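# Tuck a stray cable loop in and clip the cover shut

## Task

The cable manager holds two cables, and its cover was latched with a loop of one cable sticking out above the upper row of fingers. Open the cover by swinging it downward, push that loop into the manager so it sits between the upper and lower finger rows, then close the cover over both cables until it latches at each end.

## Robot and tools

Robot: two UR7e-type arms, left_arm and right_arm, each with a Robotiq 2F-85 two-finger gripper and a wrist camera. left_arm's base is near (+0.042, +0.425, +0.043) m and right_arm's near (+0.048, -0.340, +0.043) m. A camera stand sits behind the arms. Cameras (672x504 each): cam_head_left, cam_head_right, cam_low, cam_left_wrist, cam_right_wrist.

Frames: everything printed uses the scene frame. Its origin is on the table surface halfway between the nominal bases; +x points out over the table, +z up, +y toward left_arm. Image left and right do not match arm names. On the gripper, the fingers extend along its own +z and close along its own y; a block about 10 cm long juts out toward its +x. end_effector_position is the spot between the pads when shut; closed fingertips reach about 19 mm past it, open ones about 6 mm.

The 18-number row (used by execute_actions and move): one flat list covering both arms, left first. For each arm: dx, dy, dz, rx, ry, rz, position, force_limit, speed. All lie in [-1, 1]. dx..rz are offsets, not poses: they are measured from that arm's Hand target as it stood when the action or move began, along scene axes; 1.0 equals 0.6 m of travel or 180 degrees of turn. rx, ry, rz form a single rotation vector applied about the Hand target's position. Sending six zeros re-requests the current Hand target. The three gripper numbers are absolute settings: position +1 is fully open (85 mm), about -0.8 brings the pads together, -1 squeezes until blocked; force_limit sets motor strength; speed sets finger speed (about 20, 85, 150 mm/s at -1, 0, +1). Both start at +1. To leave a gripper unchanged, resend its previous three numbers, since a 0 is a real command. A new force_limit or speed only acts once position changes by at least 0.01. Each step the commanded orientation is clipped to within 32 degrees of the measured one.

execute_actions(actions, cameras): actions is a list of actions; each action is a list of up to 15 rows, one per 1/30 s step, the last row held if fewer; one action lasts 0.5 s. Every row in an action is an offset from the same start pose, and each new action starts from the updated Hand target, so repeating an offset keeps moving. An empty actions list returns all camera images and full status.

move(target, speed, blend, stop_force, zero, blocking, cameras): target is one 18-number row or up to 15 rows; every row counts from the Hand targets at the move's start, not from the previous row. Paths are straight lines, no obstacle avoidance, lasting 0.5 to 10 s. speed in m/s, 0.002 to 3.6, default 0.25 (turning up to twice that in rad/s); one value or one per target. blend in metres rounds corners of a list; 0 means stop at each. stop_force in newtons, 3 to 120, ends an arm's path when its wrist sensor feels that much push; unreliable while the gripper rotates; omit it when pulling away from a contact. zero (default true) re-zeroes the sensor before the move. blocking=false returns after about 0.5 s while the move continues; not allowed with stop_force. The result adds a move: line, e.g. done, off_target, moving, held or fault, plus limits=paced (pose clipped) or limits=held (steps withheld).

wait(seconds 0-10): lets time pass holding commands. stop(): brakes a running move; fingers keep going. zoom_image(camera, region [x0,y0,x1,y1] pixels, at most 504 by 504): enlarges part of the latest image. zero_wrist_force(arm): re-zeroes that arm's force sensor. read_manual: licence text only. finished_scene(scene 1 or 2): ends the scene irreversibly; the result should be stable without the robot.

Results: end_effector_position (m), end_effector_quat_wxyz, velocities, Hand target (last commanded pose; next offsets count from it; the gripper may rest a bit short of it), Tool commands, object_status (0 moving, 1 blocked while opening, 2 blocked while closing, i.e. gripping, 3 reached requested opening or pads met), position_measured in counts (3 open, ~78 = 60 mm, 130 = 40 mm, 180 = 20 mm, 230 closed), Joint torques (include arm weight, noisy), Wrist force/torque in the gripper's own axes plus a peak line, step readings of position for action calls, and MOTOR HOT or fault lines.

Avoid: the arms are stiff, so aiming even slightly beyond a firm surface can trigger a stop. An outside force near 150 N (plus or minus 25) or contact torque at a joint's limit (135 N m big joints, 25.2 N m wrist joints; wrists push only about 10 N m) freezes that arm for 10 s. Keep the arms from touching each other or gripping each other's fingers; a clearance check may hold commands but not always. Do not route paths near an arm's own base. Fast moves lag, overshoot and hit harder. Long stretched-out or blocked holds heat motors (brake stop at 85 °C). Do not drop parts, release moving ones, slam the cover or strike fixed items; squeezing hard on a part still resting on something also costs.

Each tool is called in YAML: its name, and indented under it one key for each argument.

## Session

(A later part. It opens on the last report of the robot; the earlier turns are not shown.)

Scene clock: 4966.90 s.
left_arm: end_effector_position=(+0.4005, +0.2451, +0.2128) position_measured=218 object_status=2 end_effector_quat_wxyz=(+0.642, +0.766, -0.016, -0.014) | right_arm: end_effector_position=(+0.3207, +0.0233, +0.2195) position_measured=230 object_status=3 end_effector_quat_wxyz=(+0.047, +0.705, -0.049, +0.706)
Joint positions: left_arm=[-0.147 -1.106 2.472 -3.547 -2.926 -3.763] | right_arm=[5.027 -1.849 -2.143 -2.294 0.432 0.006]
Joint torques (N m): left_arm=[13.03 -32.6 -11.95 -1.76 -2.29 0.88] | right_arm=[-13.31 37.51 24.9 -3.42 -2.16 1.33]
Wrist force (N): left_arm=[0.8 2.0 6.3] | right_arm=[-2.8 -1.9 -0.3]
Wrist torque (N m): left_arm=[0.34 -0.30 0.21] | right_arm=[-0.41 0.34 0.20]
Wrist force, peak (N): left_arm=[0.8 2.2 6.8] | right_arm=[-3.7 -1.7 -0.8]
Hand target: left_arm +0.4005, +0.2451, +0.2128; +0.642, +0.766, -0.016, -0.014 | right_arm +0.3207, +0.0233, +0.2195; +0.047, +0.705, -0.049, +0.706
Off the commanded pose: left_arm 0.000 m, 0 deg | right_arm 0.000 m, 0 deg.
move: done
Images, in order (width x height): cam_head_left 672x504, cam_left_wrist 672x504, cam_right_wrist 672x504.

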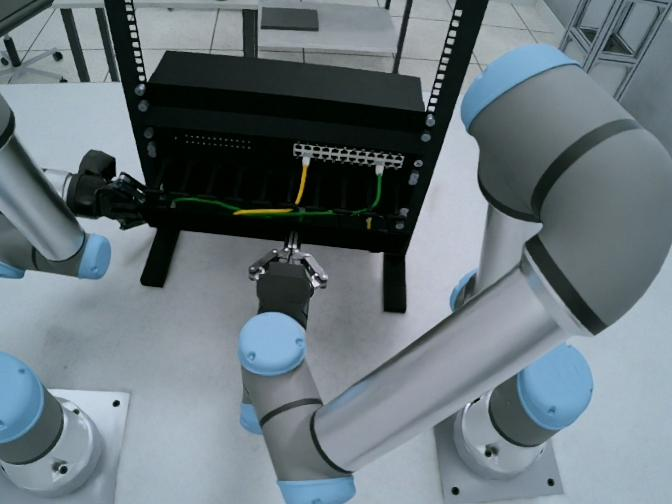

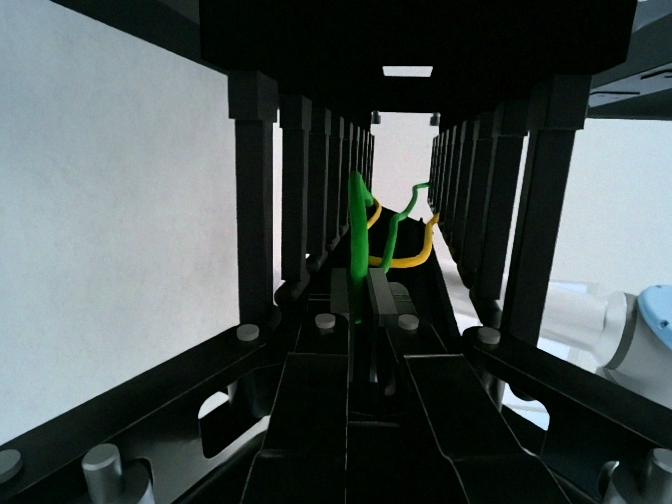

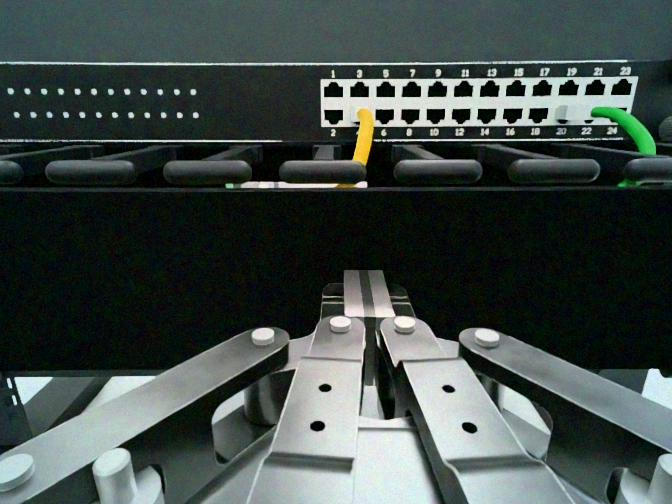

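zoom_image:
  camera: "cam_left_wrist"
  region: [260, 130, 520, 350]

zoom_image:
  camera: "cam_head_left"
  region: [130, 130, 440, 290]

Scaled by 1.938 from the camera's 672x504 image, which has a finer 960x720 frame.

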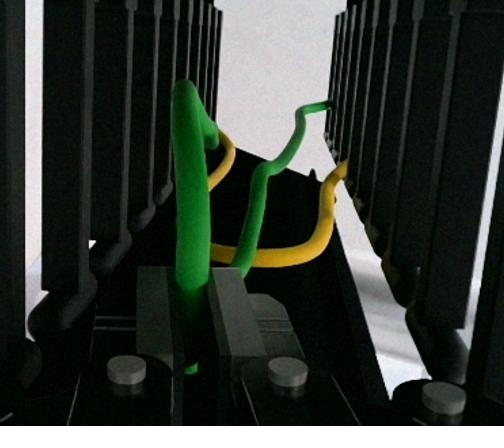

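Scaled by 1.626 from the camera's 672x504 image, which has a finer 960x720 frame.

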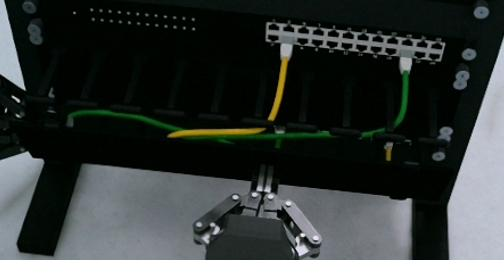

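move:
  target: [0,0,0,0,0,0,-1,-0.6,-0.8, 0.015,-0.0021,0.01,0.0,0.0,0.0,-1,-0.6,-1]
  speed: 0.015
  stop_force: 8
  cameras: ["cam_right_wrist", "cam_left_wrist", "cam_head_left"]

Scene clock: 4989.57 s.
left_arm: end_effector_position=(+0.4005, +0.2451, +0.2128) position_measured=218 object_status=2 end_effector_quat_wxyz=(+0.642, +0.766, -0.016, -0.014) | right_arm: end_effector_position=(+0.3297, +0.0220, +0.2255) position_measured=230 object_status=3 end_effector_quat_wxyz=(+0.047, +0.705, -0.049, +0.706)
Joint positions: left_arm=[-0.147 -1.106 2.472 -3.547 -2.926 -3.763] | right_arm=[5.005 -1.835 -2.14 -2.311 0.41 0.007]
Joint torques (N m): left_arm=[4.9 -32.39 -12.31 -1.69 -2.33 0.71] | right_arm=[-16.48 38.3 24.91 -3.83 -2.19 1.29]
Wrist force (N): left_arm=[8.0 1.6 0.1] | right_arm=[-5.4 -1.7 -3.1]
Wrist torque (N m): left_arm=[0.37 -0.46 0.21] | right_arm=[-0.40 0.41 0.18]
Wrist force, peak (N): left_arm=[8.1 1.5 -0.1] | right_arm=[-5.5 -1.7 -3.5]
Hand target: left_arm +0.4005, +0.2451, +0.2128; +0.642, +0.766, -0.016, -0.014 | right_arm +0.3297, +0.0220, +0.2255; +0.047, +0.705, -0.049, +0.706
Off the commanded pose: left_arm 0.000 m, 0 deg | right_arm 0.000 m, 0 deg.
move: done
Images, in order (width x height): cam_head_left 672x504, cam_left_wrist 672x504, cam_right_wrist 672x504.

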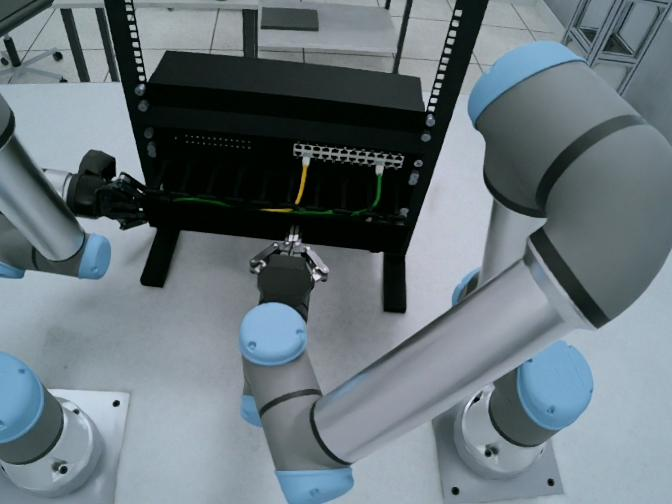

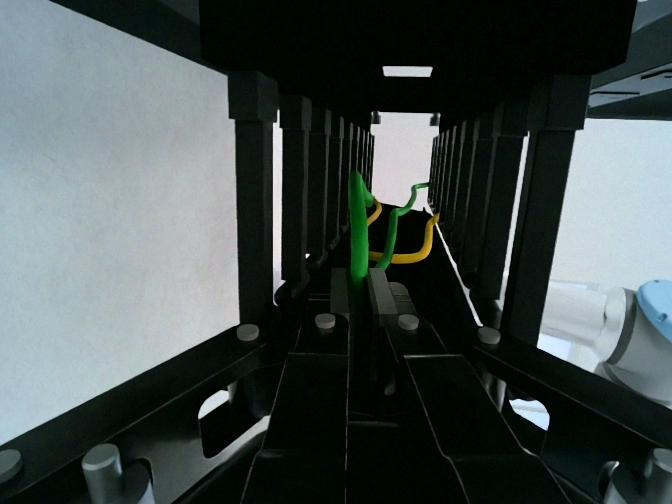

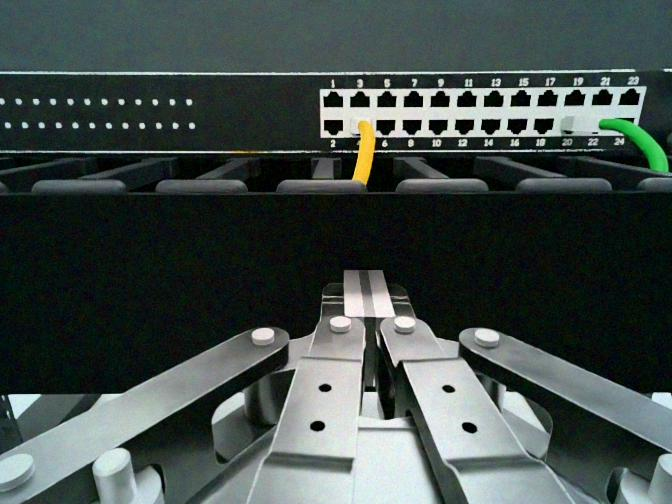

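move:
  target: [0.01, 0.0, 0.0, 0, 0, 0, -1, -0.6, -0.8, 0,0,0,0.0,0.0,0.0,-1,-0.6,-1]
  speed: 0.015
  stop_force: 10

Scene clock: 5014.57 s.
left_arm: end_effector_position=(+0.4065, +0.2451, +0.2128) position_measured=218 object_status=2 end_effector_quat_wxyz=(+0.642, +0.766, -0.016, -0.014) | right_arm: end_effector_position=(+0.3297, +0.0220, +0.2255) position_measured=230 object_status=3 end_effector_quat_wxyz=(+0.047, +0.705, -0.049, +0.706)
Joint positions: left_arm=[-0.144 -1.105 2.457 -3.523 -2.927 -3.752] | right_arm=[5.005 -1.835 -2.14 -2.311 0.41 0.007]
Joint torques (N m): left_arm=[13.51 -32.93 -16.08 -1.22 -2.57 1.42] | right_arm=[-12.52 34.38 25.63 -2.08 -0.65 1.42]
Wrist force (N): left_arm=[0.1 2.3 7.1] | right_arm=[-2.5 -2.3 -0.4]
Wrist torque (N m): left_arm=[0.37 -0.26 0.21] | right_arm=[-0.44 0.35 0.19]
Wrist force, peak (N): left_arm=[8.4 1.5 -0.1] | right_arm=[-5.6 -1.9 -3.4]
Hand target: left_arm +0.4065, +0.2451, +0.2128; +0.642, +0.766, -0.016, -0.014 | right_arm +0.3297, +0.0220, +0.2255; +0.047, +0.705, -0.049, +0.706
Off the commanded pose: left_arm 0.000 m, 0 deg | right_arm 0.000 m, 0 deg.
move: done

move:
  target: [0, 0.0, 0.0, 0, 0, 0, -1, -0.6, -0.8, 0.0117,-0.0016,0.005,0.0,0.0,0.0,-1,-0.6,-1]
  speed: 0.01
  stop_force: 8
  cameras: ["cam_right_wrist", "cam_left_wrist", "cam_head_left"]

Scene clock: 5020.27 s.
left_arm: end_effector_position=(+0.4065, +0.2451, +0.2128) position_measured=218 object_status=2 end_effector_quat_wxyz=(+0.642, +0.766, -0.016, -0.014) | right_arm: end_effector_position=(+0.3303, +0.0220, +0.2258) position_measured=230 object_status=3 end_effector_quat_wxyz=(+0.046, +0.705, -0.049, +0.706)
Joint positions: left_arm=[-0.144 -1.105 2.457 -3.523 -2.927 -3.752] | right_arm=[5.003 -1.835 -2.14 -2.312 0.409 0.007]
Joint torques (N m): left_arm=[13.38 -32.74 -16.17 -1.15 -2.5 1.47] | right_arm=[14.79 17.85 10.25 1.57 2.6 0.93]
Wrist force (N): left_arm=[0.6 2.3 6.9] | right_arm=[-2.7 -1.4 -1.4]
Wrist torque (N m): left_arm=[0.36 -0.33 0.21] | right_arm=[-0.42 0.33 0.20]
Wrist force, peak (N): left_arm=[0.4 2.5 7.1] | right_arm=[-11.6 -0.8 -10.3]
Hand target: left_arm +0.4065, +0.2451, +0.2128; +0.642, +0.766, -0.016, -0.014 | right_arm +0.3303, +0.0219, +0.2257; +0.046, +0.705, -0.049, +0.706 (not the last commanded pose)
Off the commanded pose: left_arm 0.000 m, 0 deg | right_arm 0.007 m, 0 deg.
move: contact (right_arm)
Images, in order (width x height): cam_head_left 672x504, cam_left_wrist 672x504, cam_right_wrist 672x504.

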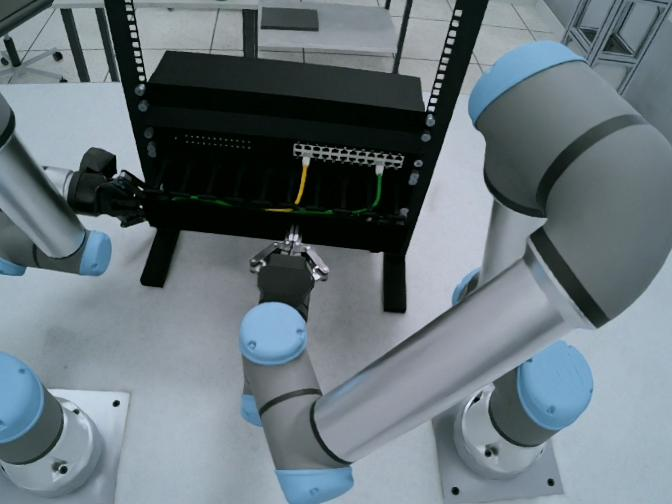

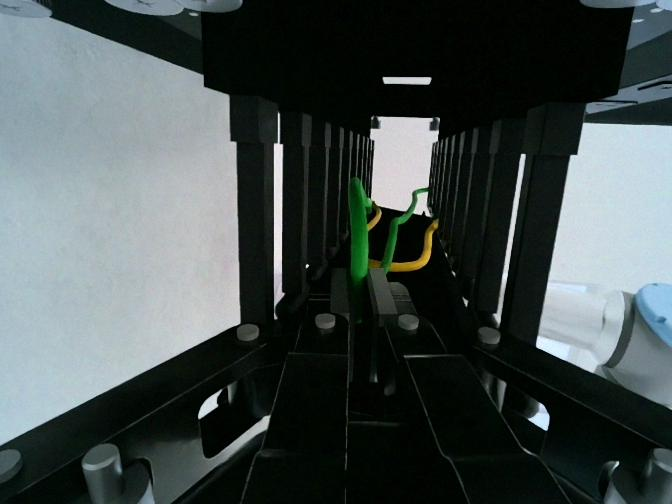

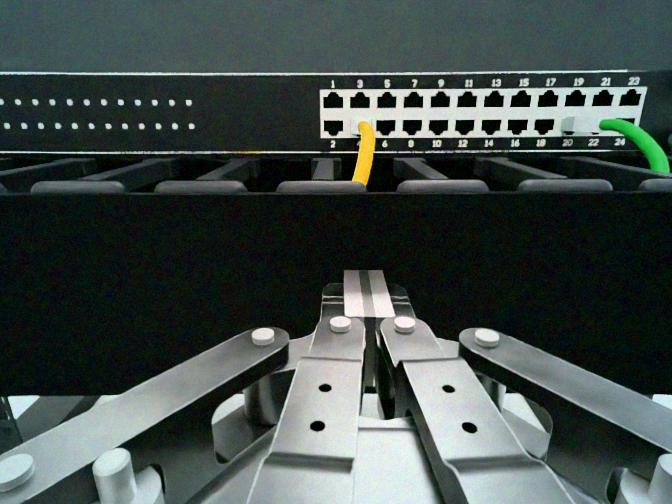

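zoom_image:
  camera: "cam_right_wrist"
  region: [200, 120, 500, 260]

zoom_image:
  camera: "cam_left_wrist"
  region: [260, 130, 520, 350]

zoom_image:
  camera: "cam_head_left"
  region: [130, 130, 440, 290]

Scaled by 1.680 from the camera's 672x504 image, which has a finer 960x720 frame.

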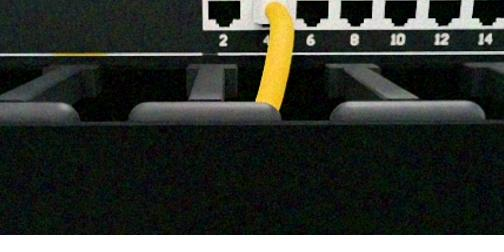

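Scaled by 1.938 from the camera's 672x504 image, which has a finer 960x720 frame.

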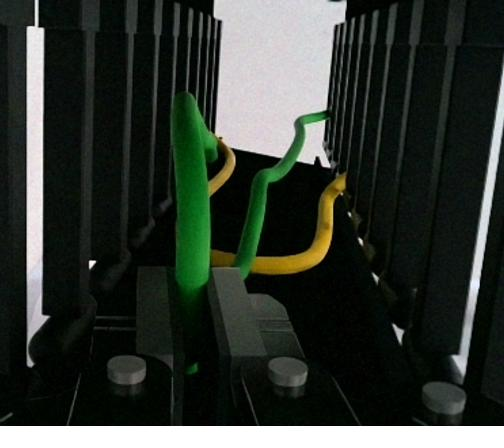

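Scaled by 1.626 from the camera's 672x504 image, which has a finer 960x720 frame.

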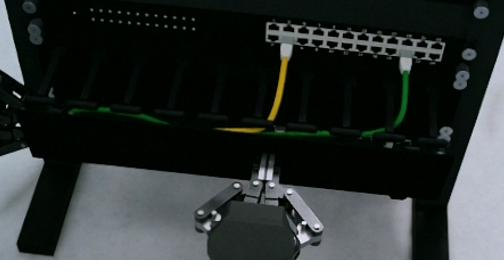

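move:
  target: [0.0, 0.0, 0.0, 0, 0, 0, -0.62, -0.6, -0.8, 0,0,0,0.0,0.0,0.0,-1,-0.6,-1]
  speed: 0.02
  cameras: ["cam_left_wrist"]

Scene clock: 5038.97 s.
left_arm: end_effector_position=(+0.4066, +0.2451, +0.2128) position_measured=208 object_status=3 end_effector_quat_wxyz=(+0.642, +0.766, -0.016, -0.014) | right_arm: end_effector_position=(+0.3303, +0.0219, +0.2257) position_measured=230 object_status=3 end_effector_quat_wxyz=(+0.046, +0.705, -0.049, +0.706)
Joint positions: left_arm=[-0.144 -1.105 2.457 -3.523 -2.927 -3.752] | right_arm=[5.003 -1.835 -2.14 -2.312 0.409 0.007]
Joint torques (N m): left_arm=[4.57 -32.62 -15.45 -1.32 -2.58 1.41] | right_arm=[15.03 17.24 2.61 1.74 0.59 -0.07]
Wrist force (N): left_arm=[1.7 0.1 -3.9] | right_arm=[-2.7 -1.1 -2.3]
Wrist torque (N m): left_arm=[0.43 -0.25 0.24] | right_arm=[-0.40 0.33 0.19]
Wrist force, peak (N): left_arm=[0.4 2.4 7.1] | right_arm=[-3.0 -1.4 -2.0]
Hand target: left_arm +0.4065, +0.2451, +0.2128; +0.642, +0.766, -0.016, -0.014 | right_arm +0.3303, +0.0219, +0.2257; +0.046, +0.705, -0.049, +0.706
Off the commanded pose: left_arm 0.000 m, 0 deg | right_arm 0.000 m, 0 deg.
move: done
Images, in order (width x height): cam_left_wrist 672x504.

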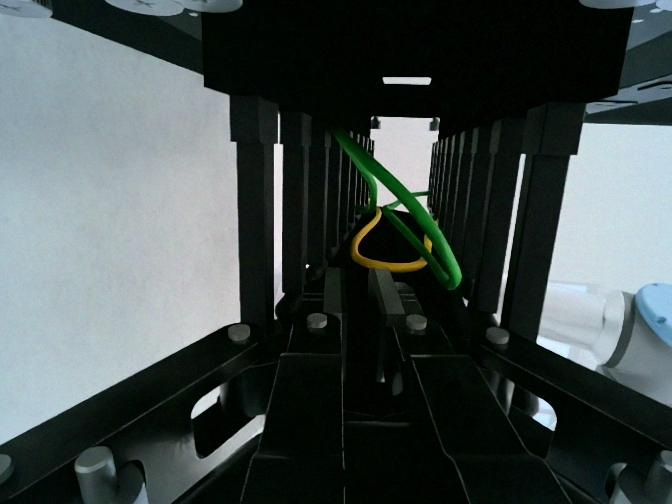

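zoom_image:
  camera: "cam_left_wrist"
  region: [280, 80, 540, 340]

Scaled by 1.938 from the camera's 672x504 image, which has a finer 960x720 frame.

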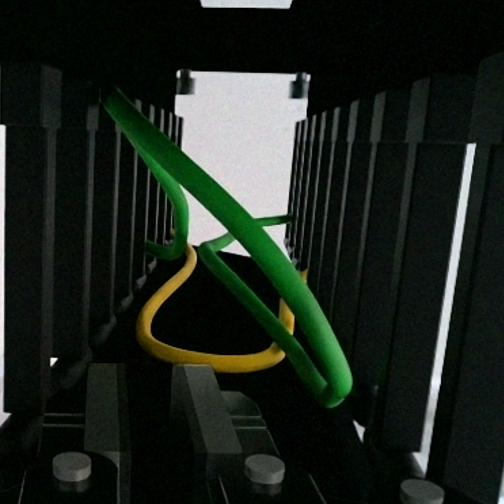

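move:
  target: [0.0045, 0.0983, 0.0176, 0, 0, 0, -0.62, -0.6, -0.8, 0,0,0,0.0,0.0,0.0,-1,-0.6,-1]
  speed: 0.04
  stop_force: 15
  cameras: ["cam_left_wrist", "cam_right_wrist"]

Scene clock: 5055.03 s.
left_arm: end_effector_position=(+0.4092, +0.3041, +0.2234) position_measured=208 object_status=3 end_effector_quat_wxyz=(+0.642, +0.766, -0.016, -0.014) | right_arm: end_effector_position=(+0.3303, +0.0219, +0.2257) position_measured=230 object_status=3 end_effector_quat_wxyz=(+0.046, +0.705, -0.049, +0.706)
Joint positions: left_arm=[0.016 -1.395 2.414 -2.377 -2.961 -2.926] | right_arm=[5.003 -1.835 -2.14 -2.312 0.409 0.007]
Joint torques (N m): left_arm=[9.56 -27.88 -23.48 -1.37 -0.71 1.48] | right_arm=[6.14 19.6 4.84 0.39 -2.01 -0.58]
Wrist force (N): left_arm=[1.5 0.2 -4.0] | right_arm=[-2.8 -1.1 -1.9]
Wrist torque (N m): left_arm=[0.44 -0.25 0.26] | right_arm=[-0.39 0.34 0.19]
Wrist force, peak (N): left_arm=[1.4 0.4 -4.5] | right_arm=[-3.0 -1.4 -2.5]
Hand target: left_arm +0.4092, +0.3041, +0.2234; +0.642, +0.766, -0.016, -0.014 | right_arm +0.3303, +0.0219, +0.2257; +0.046, +0.705, -0.049, +0.706
Off the commanded pose: left_arm 0.000 m, 0 deg | right_arm 0.000 m, 0 deg.
move: done
Images, in order (width x height): cam_left_wrist 672x504, cam_right_wrist 672x504.

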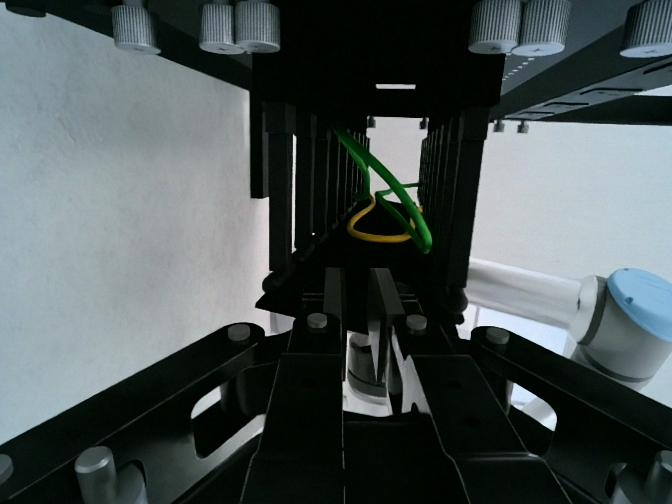

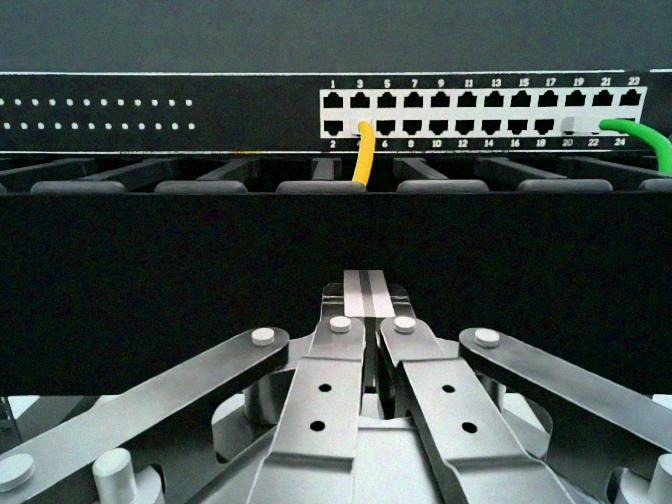

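move:
  target:
    - [-0.1233, 0.0183, 0.035, 0, 0, 0, -1, -0.6, -0.8, 0,0,0,0.0,0.0,0.0,-1,-0.6,-1]
    - [-0.1317, -0.085, 0.0417, 0, 0, 0.0978, -1, -0.6, -0.8, 0,0,0,0.0,0.0,0.0,-1,-0.6,-1]
  speed: 0.12
  blend: [0.01,0]
  cameras: ["cam_left_wrist", "cam_head_left", "cam_right_wrist"]

Scene clock: 5087.77 s.
left_arm: end_effector_position=(+0.3302, +0.2531, +0.2484) position_measured=231 object_status=3 end_effector_quat_wxyz=(+0.636, +0.760, +0.101, +0.084) | right_arm: end_effector_position=(+0.3303, +0.0219, +0.2257) position_measured=230 object_status=3 end_effector_quat_wxyz=(+0.046, +0.705, -0.049, +0.706)
Joint positions: left_arm=[-0.273 -1.138 2.756 -4.435 -2.559 -4.439] | right_arm=[5.003 -1.835 -2.14 -2.312 0.409 0.007]
Joint torques (N m): left_arm=[-12.83 -12.91 -8.73 -3.17 0.97 -1.34] | right_arm=[-1.65 21.48 5.82 -1 -2.11 -0.93]
Wrist force (N): left_arm=[1.9 0.2 -4.0] | right_arm=[-2.9 -1.1 -2.2]
Wrist torque (N m): left_arm=[0.45 -0.30 0.33] | right_arm=[-0.40 0.35 0.19]
Wrist force, peak (N): left_arm=[2.6 0.1 -4.3] | right_arm=[-3.1 -1.4 -2.5]
Hand target: left_arm +0.3302, +0.2531, +0.2484; +0.637, +0.760, +0.101, +0.084 | right_arm +0.3303, +0.0219, +0.2257; +0.046, +0.705, -0.049, +0.706
Off the commanded pose: left_arm 0.000 m, 0 deg | right_arm 0.000 m, 0 deg.
move: done
Images, in order (width x height): cam_head_left 672x504, cam_left_wrist 672x504, cam_right_wrist 672x504.

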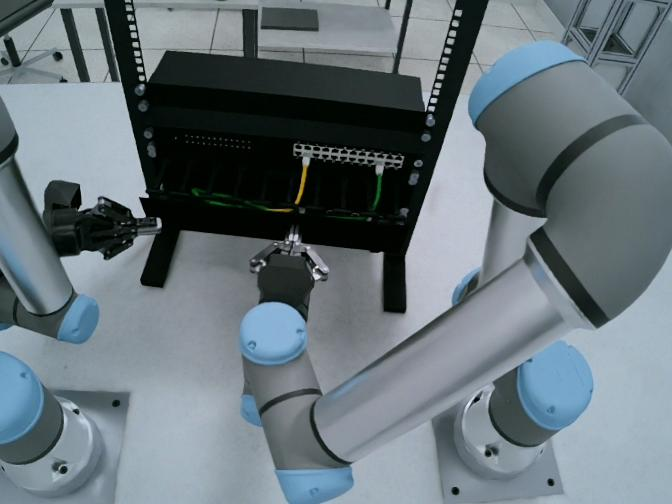

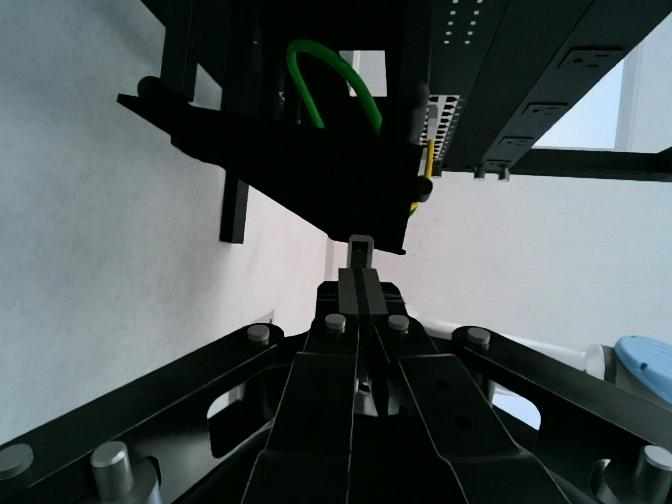

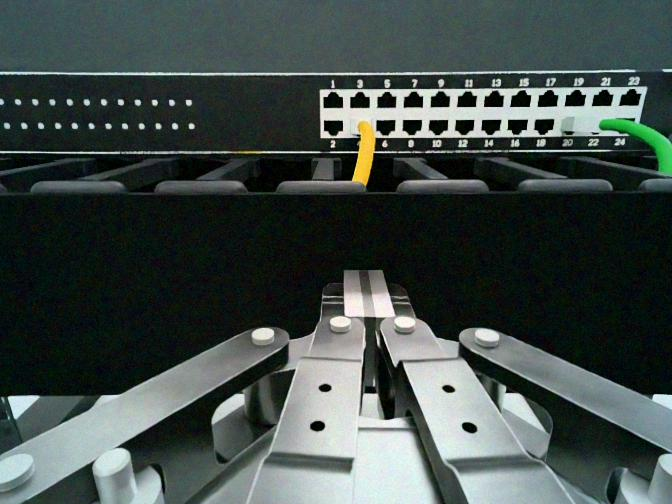

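zoom_image:
  camera: "cam_left_wrist"
  region: [100, 0, 480, 290]

zoom_image:
  camera: "cam_head_left"
  region: [130, 130, 440, 290]

Scaled by 1.326 from the camera's 672x504 image, which has a finer 960x720 frame.

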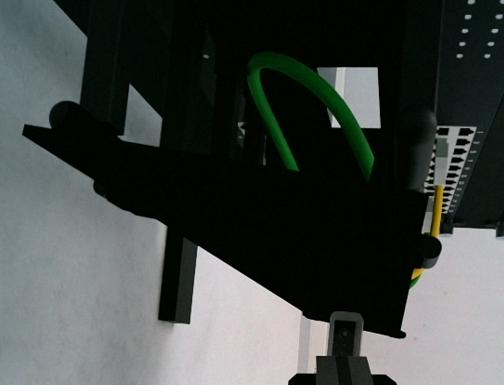

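Scaled by 1.626 from the camera's 672x504 image, which has a finer 960x720 frame.

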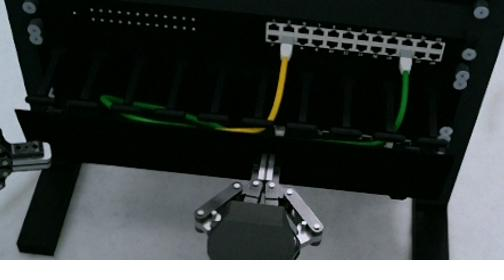

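move:
  target:
    - [0.0133, -0.0263, 0.0068, 0, 0, 0.0, -1, -0.6, -0.8, 0,0,0,0.0,0.0,0.0,-1,-0.6,-1]
    - [0.066, -0.0335, 0.0068, 0, 0, 0.0, -1, -0.6, -0.8, 0,0,0,0.0,0.0,0.0,-1,-0.6,-1]
  speed: 0.02
  stop_force: 15
  cameras: ["cam_left_wrist", "cam_head_left", "cam_right_wrist"]

Scene clock: 5109.10 s.
left_arm: end_effector_position=(+0.3675, +0.2333, +0.2525) position_measured=231 object_status=3 end_effector_quat_wxyz=(+0.637, +0.760, +0.101, +0.084) | right_arm: end_effector_position=(+0.3303, +0.0219, +0.2257) position_measured=230 object_status=3 end_effector_quat_wxyz=(+0.046, +0.705, -0.049, +0.706)
Joint positions: left_arm=[-0.308 -1.155 2.658 -4.336 -2.525 -4.459] | right_arm=[5.003 -1.835 -2.14 -2.312 0.409 0.007]
Joint torques (N m): left_arm=[-10.79 -26.41 2.78 -2.66 1.6 -1.43] | right_arm=[-9.3 24.83 7.17 -2.15 -1.65 -0.84]
Wrist force (N): left_arm=[-10.0 1.0 -5.5] | right_arm=[-2.1 -1.7 0.2]
Wrist torque (N m): left_arm=[0.40 0.05 0.32] | right_arm=[-0.37 0.32 0.19]
Wrist force, peak (N): left_arm=[-25.8 -2.5 -18.4] | right_arm=[-3.1 -1.5 -2.3]
Hand target: left_arm +0.3675, +0.2333, +0.2525; +0.637, +0.760, +0.101, +0.084 (not the last commanded pose) | right_arm +0.3303, +0.0219, +0.2257; +0.046, +0.705, -0.049, +0.706
Off the commanded pose: left_arm 0.002 m, 0 deg | right_arm 0.000 m, 0 deg.
move: contact (left_arm); path passed 1 of 2 targets
Images, in order (width x height): cam_head_left 672x504, cam_left_wrist 672x504, cam_right_wrist 672x504.

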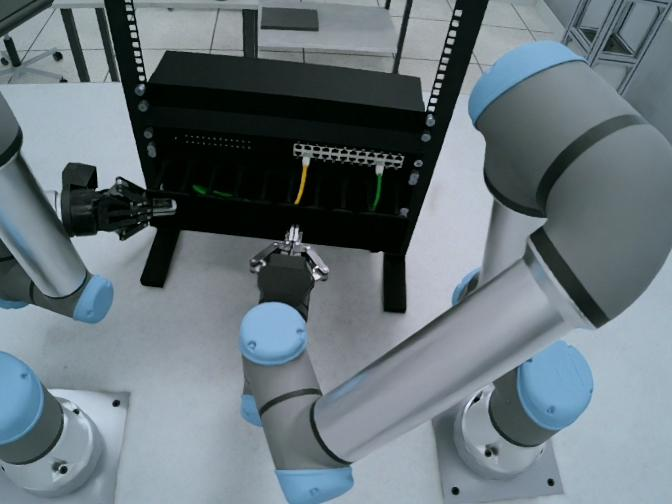

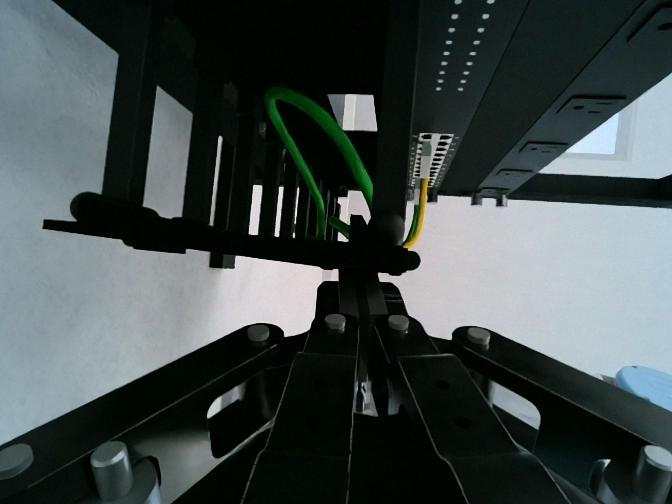

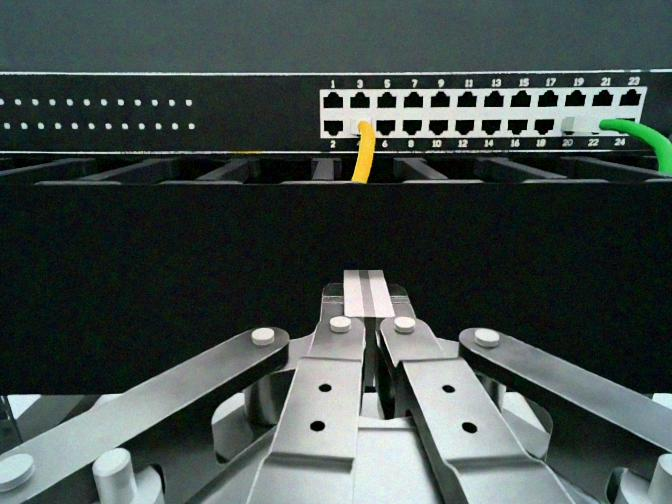

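zoom_image:
  camera: "cam_left_wrist"
  region: [230, 130, 480, 330]

zoom_image:
  camera: "cam_head_left"
  region: [130, 130, 440, 290]

zoom_image:
  camera: "cam_right_wrist"
  region: [200, 120, 500, 260]

Scaled by 2.016 from the camera's 672x504 image, which has a finer 960x720 frame.

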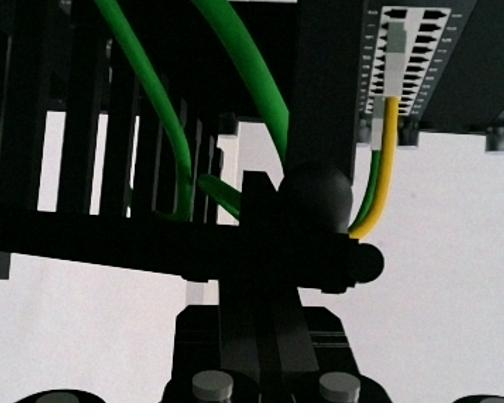

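Scaled by 1.626 from the camera's 672x504 image, which has a finer 960x720 frame.

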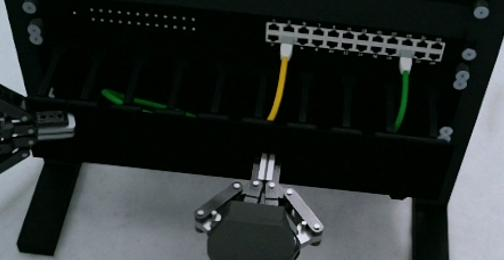

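Scaled by 1.680 from the camera's 672x504 image, which has a finer 960x720 frame.

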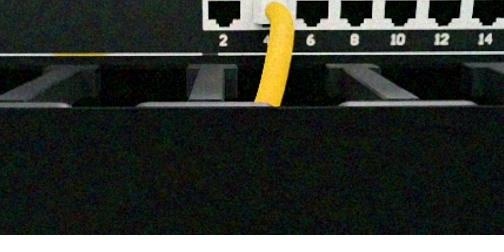

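move:
  target: [0.0133, -0.0018, 0.0, 0, 0, 0.0, -1, -0.6, -0.8, 0,0,0,0.0,0.0,0.0,-1,-0.6,-1]
  speed: 0.01
  stop_force: 30
  cameras: ["cam_left_wrist"]

Scene clock: 5124.87 s.
left_arm: end_effector_position=(+0.3683, +0.2331, +0.2525) position_measured=231 object_status=3 end_effector_quat_wxyz=(+0.637, +0.760, +0.101, +0.084) | right_arm: end_effector_position=(+0.3303, +0.0219, +0.2257) position_measured=230 object_status=3 end_effector_quat_wxyz=(+0.046, +0.705, -0.049, +0.706)
Joint positions: left_arm=[-0.308 -1.155 2.656 -4.333 -2.526 -4.459] | right_arm=[5.003 -1.835 -2.14 -2.312 0.409 0.007]
Joint torques (N m): left_arm=[-8.55 -25.54 -6.73 -1.72 6.45 -1.53] | right_arm=[-10 25.82 8.15 -2.85 -1.7 -0.74]
Wrist force (N): left_arm=[-32.8 -2.5 -18.7] | right_arm=[-2.2 -1.7 0.1]
Wrist torque (N m): left_arm=[0.41 0.27 0.40] | right_arm=[-0.38 0.33 0.19]
Wrist force, peak (N): left_arm=[-40.8 -5.1 -27.2] | right_arm=[-2.4 -2.2 0.0]
Hand target: left_arm +0.3683, +0.2331, +0.2525; +0.637, +0.760, +0.101, +0.084 (not the last commanded pose) | right_arm +0.3303, +0.0219, +0.2257; +0.046, +0.705, -0.049, +0.706
Off the commanded pose: left_arm 0.007 m, 0 deg | right_arm 0.000 m, 0 deg.
move: contact (left_arm)
Images, in order (width x height): cam_left_wrist 672x504.

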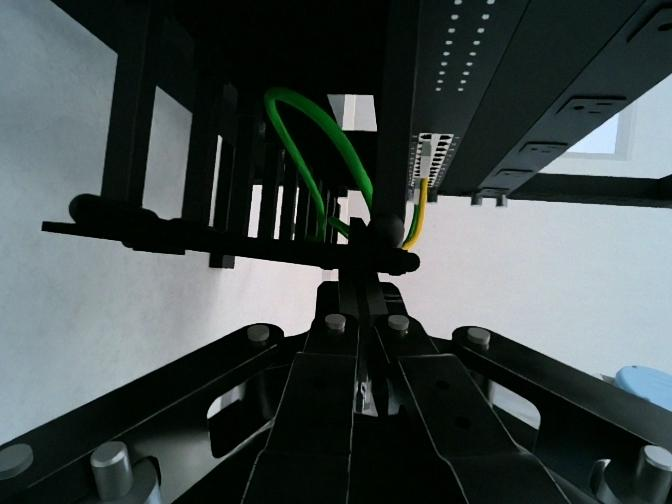

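move:
  target:
    - [-0.002, 0.0003, 0.0, 0, 0, 0.0, -1, -0.6, -0.8, -0.033,0.0045,0,0.0,0.0,0.0,-1,-0.6,-1]
    - [-0.002, 0.0003, 0.0, 0, 0, 0.0, -1, -0.6, -0.8, -0.0555,-0.2365,0.0238,0.0,0.0,0.0,-1,-0.6,-1]
  speed: 0.08
  cameras: ["cam_left_wrist", "cam_right_wrist", "cam_head_right"]

Scene clock: 5141.67 s.
left_arm: end_effector_position=(+0.3671, +0.2333, +0.2525) position_measured=231 object_status=3 end_effector_quat_wxyz=(+0.637, +0.760, +0.101, +0.084) | right_arm: end_effector_position=(+0.2970, -0.1199, +0.2400) position_measured=230 object_status=3 end_effector_quat_wxyz=(+0.046, +0.705, -0.049, +0.706)
Joint positions: left_arm=[-0.309 -1.156 2.659 -4.337 -2.526 -4.459] | right_arm=[5.304 -1.455 -2.511 -2.32 0.71 0.005]
Joint torques (N m): left_arm=[-12.39 -26.23 6 -3.27 -1.13 -1.44] | right_arm=[16.53 18.5 1.82 -3.81 2.53 -1.53]
Wrist force (N): left_arm=[0.2 1.6 -3.6] | right_arm=[-2.4 -1.9 0.0]
Wrist torque (N m): left_arm=[0.59 -0.36 0.30] | right_arm=[-0.41 0.36 0.27]
Wrist force, peak (N): left_arm=[-32.9 -2.7 -18.9] | right_arm=[-2.5 -2.9 -0.1]
Hand target: left_arm +0.3671, +0.2333, +0.2525; +0.637, +0.760, +0.101, +0.084 | right_arm +0.2970, -0.1200, +0.2400; +0.046, +0.705, -0.049, +0.706
Off the commanded pose: left_arm 0.000 m, 0 deg | right_arm 0.000 m, 0 deg.
move: done
Images, in order (width x height): cam_head_right 672x504, cam_left_wrist 672x504, cam_right_wrist 672x504.

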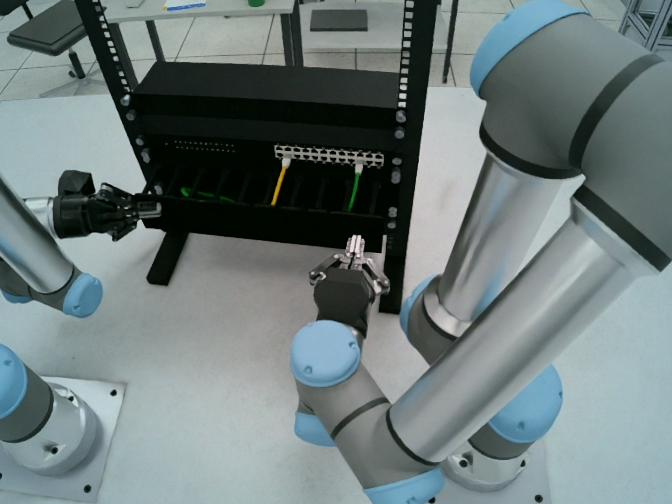

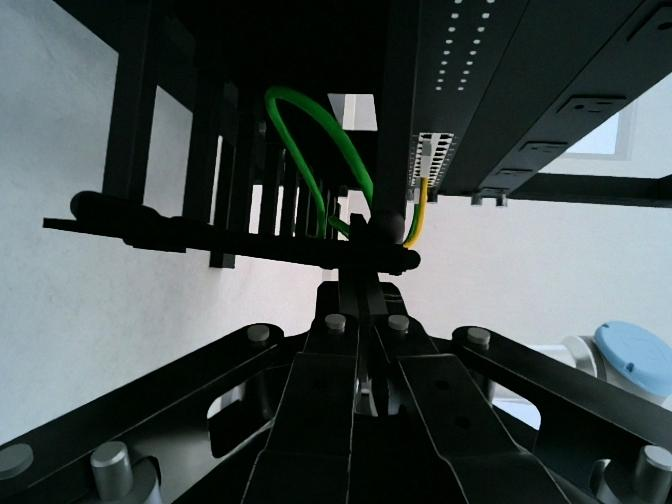

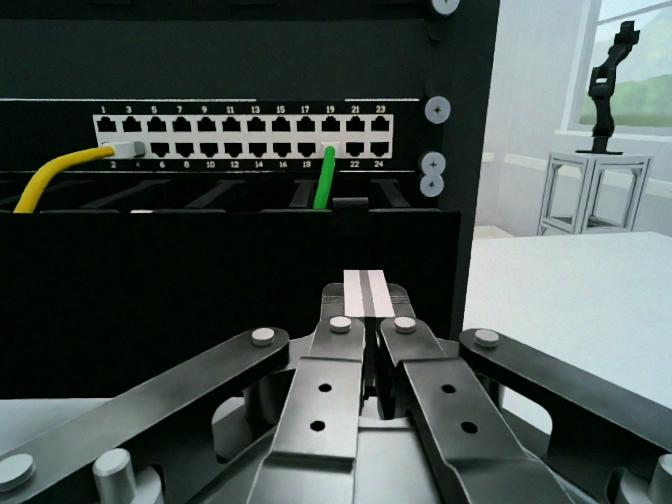

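zoom_image:
  camera: "cam_right_wrist"
  region: [250, 140, 480, 260]

Scaled by 2.191 from the camera's 672x504 image, which has a finer 960x720 frame.

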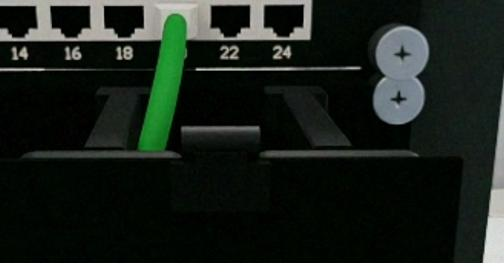

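move:
  target: [0, 0, 0.0, 0, 0, 0.0, -1, -0.6, -0.8, 0.0413,-0.0057,0,0.0,0.0,0.0,-1,-0.6,-1]
  speed: 0.012
  stop_force: 25
  cameras: ["cam_right_wrist"]

Scene clock: 5156.10 s.
left_arm: end_effector_position=(+0.3671, +0.2333, +0.2525) position_measured=231 object_status=3 end_effector_quat_wxyz=(+0.637, +0.760, +0.101, +0.084) | right_arm: end_effector_position=(+0.3202, -0.1232, +0.2400) position_measured=230 object_status=3 end_effector_quat_wxyz=(+0.046, +0.705, -0.049, +0.706)
Joint positions: left_arm=[-0.309 -1.156 2.659 -4.337 -2.526 -4.459] | right_arm=[5.219 -1.446 -2.518 -2.322 0.625 0.006]
Joint torques (N m): left_arm=[-11.27 -24.86 5.2 -3.22 -0.91 -1.57] | right_arm=[10.83 -0.24 8.35 -3.35 2.16 1.05]
Wrist force (N): left_arm=[0.6 1.6 -3.6] | right_arm=[-0.5 0.2 -15.1]
Wrist torque (N m): left_arm=[0.59 -0.36 0.30] | right_arm=[-0.32 0.32 0.25]
Wrist force, peak (N): left_arm=[0.1 1.7 -4.0] | right_arm=[17.0 15.1 -110.4]
Hand target: left_arm +0.3671, +0.2333, +0.2525; +0.637, +0.760, +0.101, +0.084 | right_arm +0.3202, -0.1232, +0.2400; +0.046, +0.705, -0.049, +0.706 (not the last commanded pose)
Off the commanded pose: left_arm 0.000 m, 0 deg | right_arm 0.002 m, 0 deg.
move: contact (right_arm)
Images, in order (width x height): cam_right_wrist 672x504.

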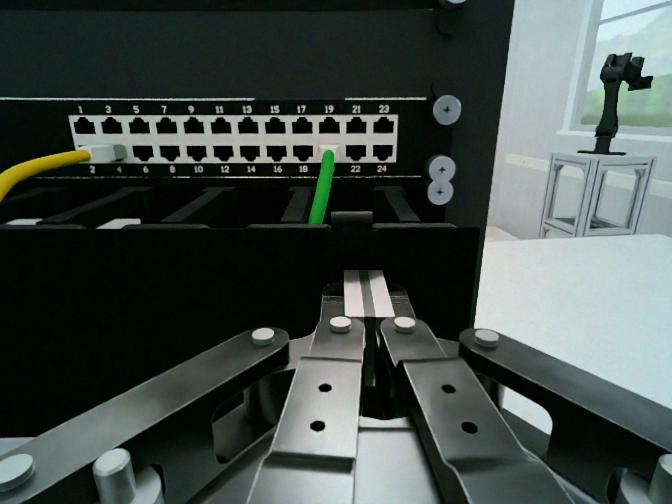

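move:
  target:
    - [-0.01, 0.0013, 0.0, 0, 0, 0.0, -1, -0.6, -0.8, -0.0413,0.0057,0,0.0,0.0,0.0,-1,-0.6,-1]
    - [-0.05, 0.03, 0.0, 0, 0, 0.0, -1, -0.6, -0.8, -0.0833,0.1,0.05,0.0,0.0,0.0,-1,-0.6,-1]
  speed: 0.08
  cameras: ["cam_right_wrist", "cam_left_wrist", "cam_head_left", "cam_head_right", "cam_low"]

Scene clock: 5164.70 s.
left_arm: end_effector_position=(+0.3371, +0.2512, +0.2525) position_measured=231 object_status=3 end_effector_quat_wxyz=(+0.637, +0.760, +0.101, +0.084) | right_arm: end_effector_position=(+0.2703, -0.0632, +0.2700) position_measured=230 object_status=3 end_effector_quat_wxyz=(+0.046, +0.705, -0.049, +0.706)
Joint positions: left_arm=[-0.272 -1.164 2.738 -4.39 -2.561 -4.439] | right_arm=[5.275 -1.548 -2.32 -2.417 0.68 0.005]
Joint torques (N m): left_arm=[9.45 -25.83 7.58 -3.21 -2.25 1.59] | right_arm=[-14.61 5.43 26.59 -3.81 -2.52 1.42]
Wrist force (N): left_arm=[2.4 1.5 -4.7] | right_arm=[-2.3 -1.7 0.1]
Wrist torque (N m): left_arm=[0.65 -0.37 0.25] | right_arm=[-0.39 0.35 0.24]
Wrist force, peak (N): left_arm=[2.5 1.4 -5.0] | right_arm=[-1.0 0.4 -15.0]
Hand target: left_arm +0.3371, +0.2513, +0.2525; +0.637, +0.760, +0.101, +0.084 | right_arm +0.2702, -0.0632, +0.2700; +0.046, +0.705, -0.049, +0.706
Off the commanded pose: left_arm 0.000 m, 0 deg | right_arm 0.000 m, 0 deg.
move: done

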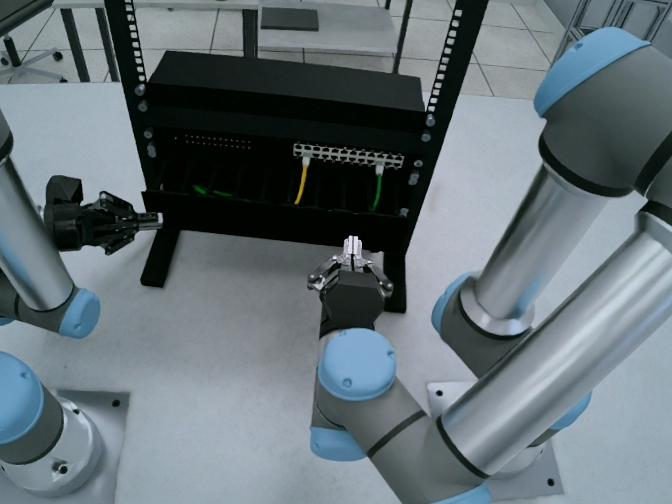

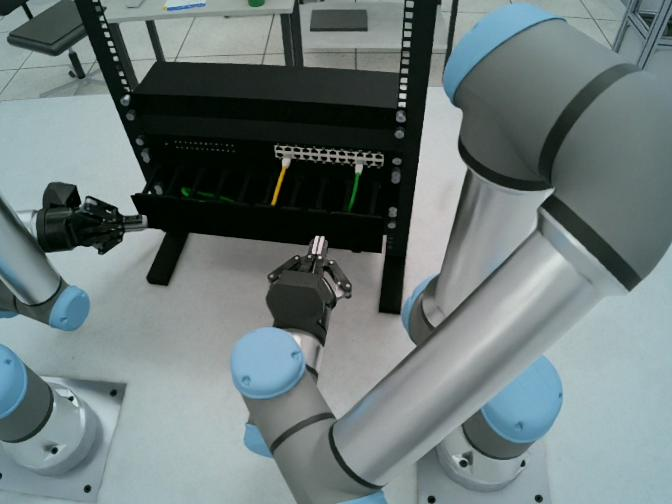

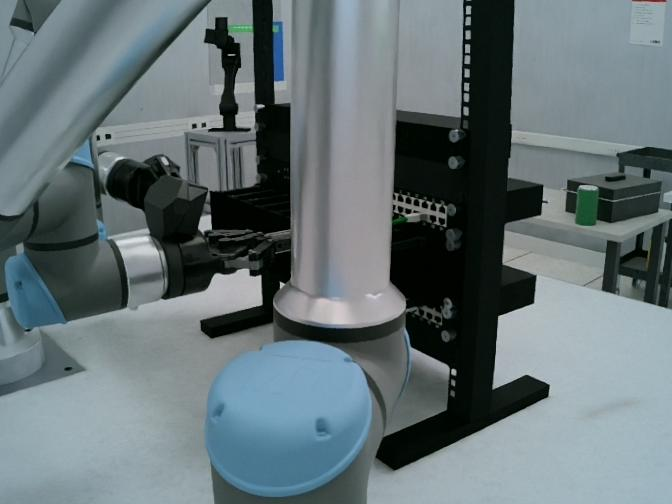

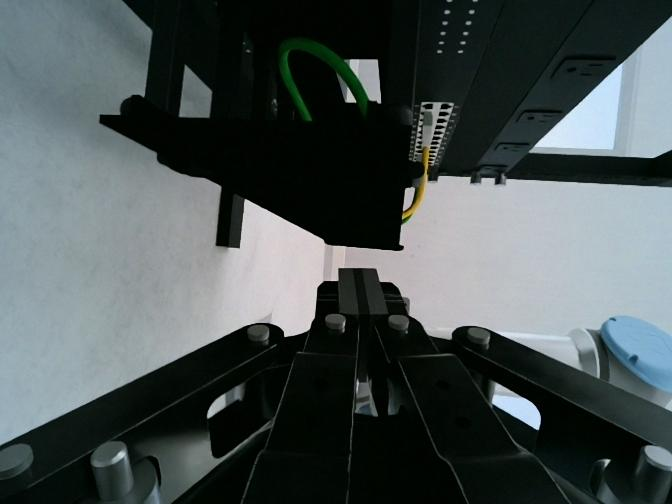

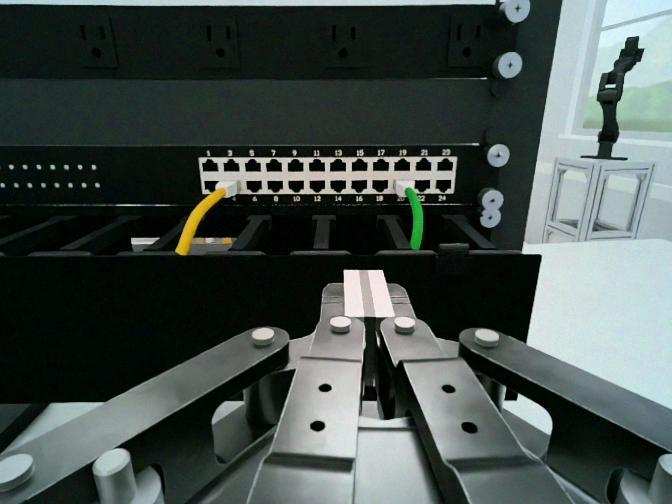

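zoom_image:
  camera: "cam_left_wrist"
  region: [80, 30, 480, 280]

zoom_image:
  camera: "cam_right_wrist"
  region: [200, 120, 560, 300]

zoom_image:
  camera: "cam_head_left"
  region: [130, 130, 430, 280]

zoom_image:
  camera: "cam_head_right"
  region: [120, 130, 420, 280]

Scaled by 1.260 from the camera's 672x504 image, which has a finer 960x720 frame.

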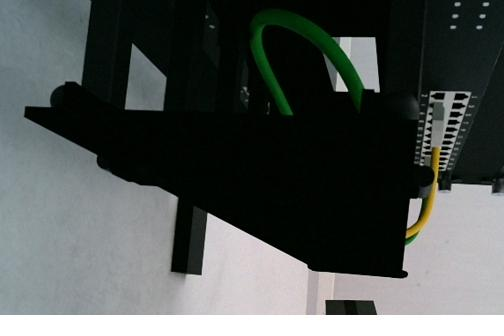

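Scaled by 1.400 from the camera's 672x504 image, which has a finer 960x720 frame.

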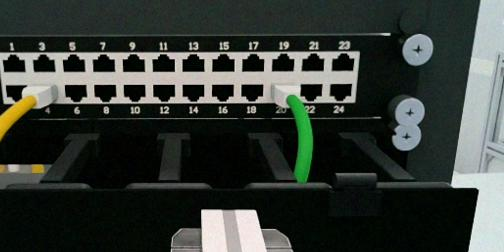

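Scaled by 1.680 from the camera's 672x504 image, which has a finer 960x720 frame.

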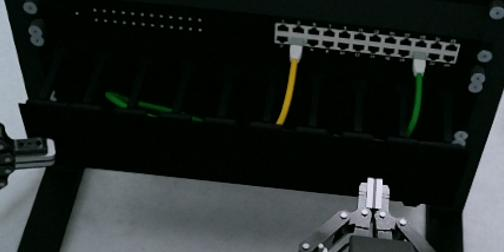

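Scaled by 1.680 from the camera's 672x504 image, which has a finer 960x720 frame.

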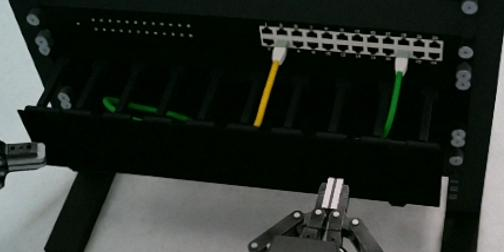

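zoom_image:
  camera: "cam_head_left"
  region: [140, 165, 300, 230]

zoom_image:
  camera: "cam_head_right"
  region: [130, 165, 290, 230]

Scaled by 3.150 from the camera's 672x504 image, which has a finer 960x720 frame.

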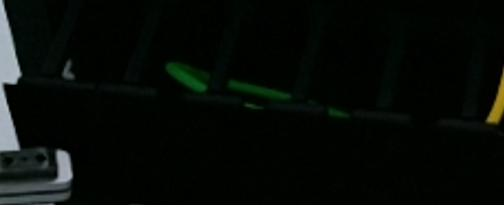

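Scaled by 3.150 from the camera's 672x504 image, which has a finer 960x720 frame.

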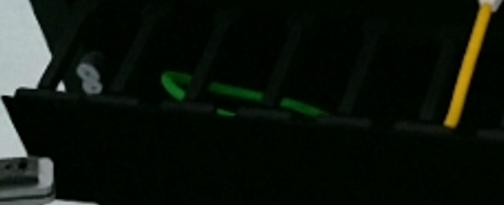

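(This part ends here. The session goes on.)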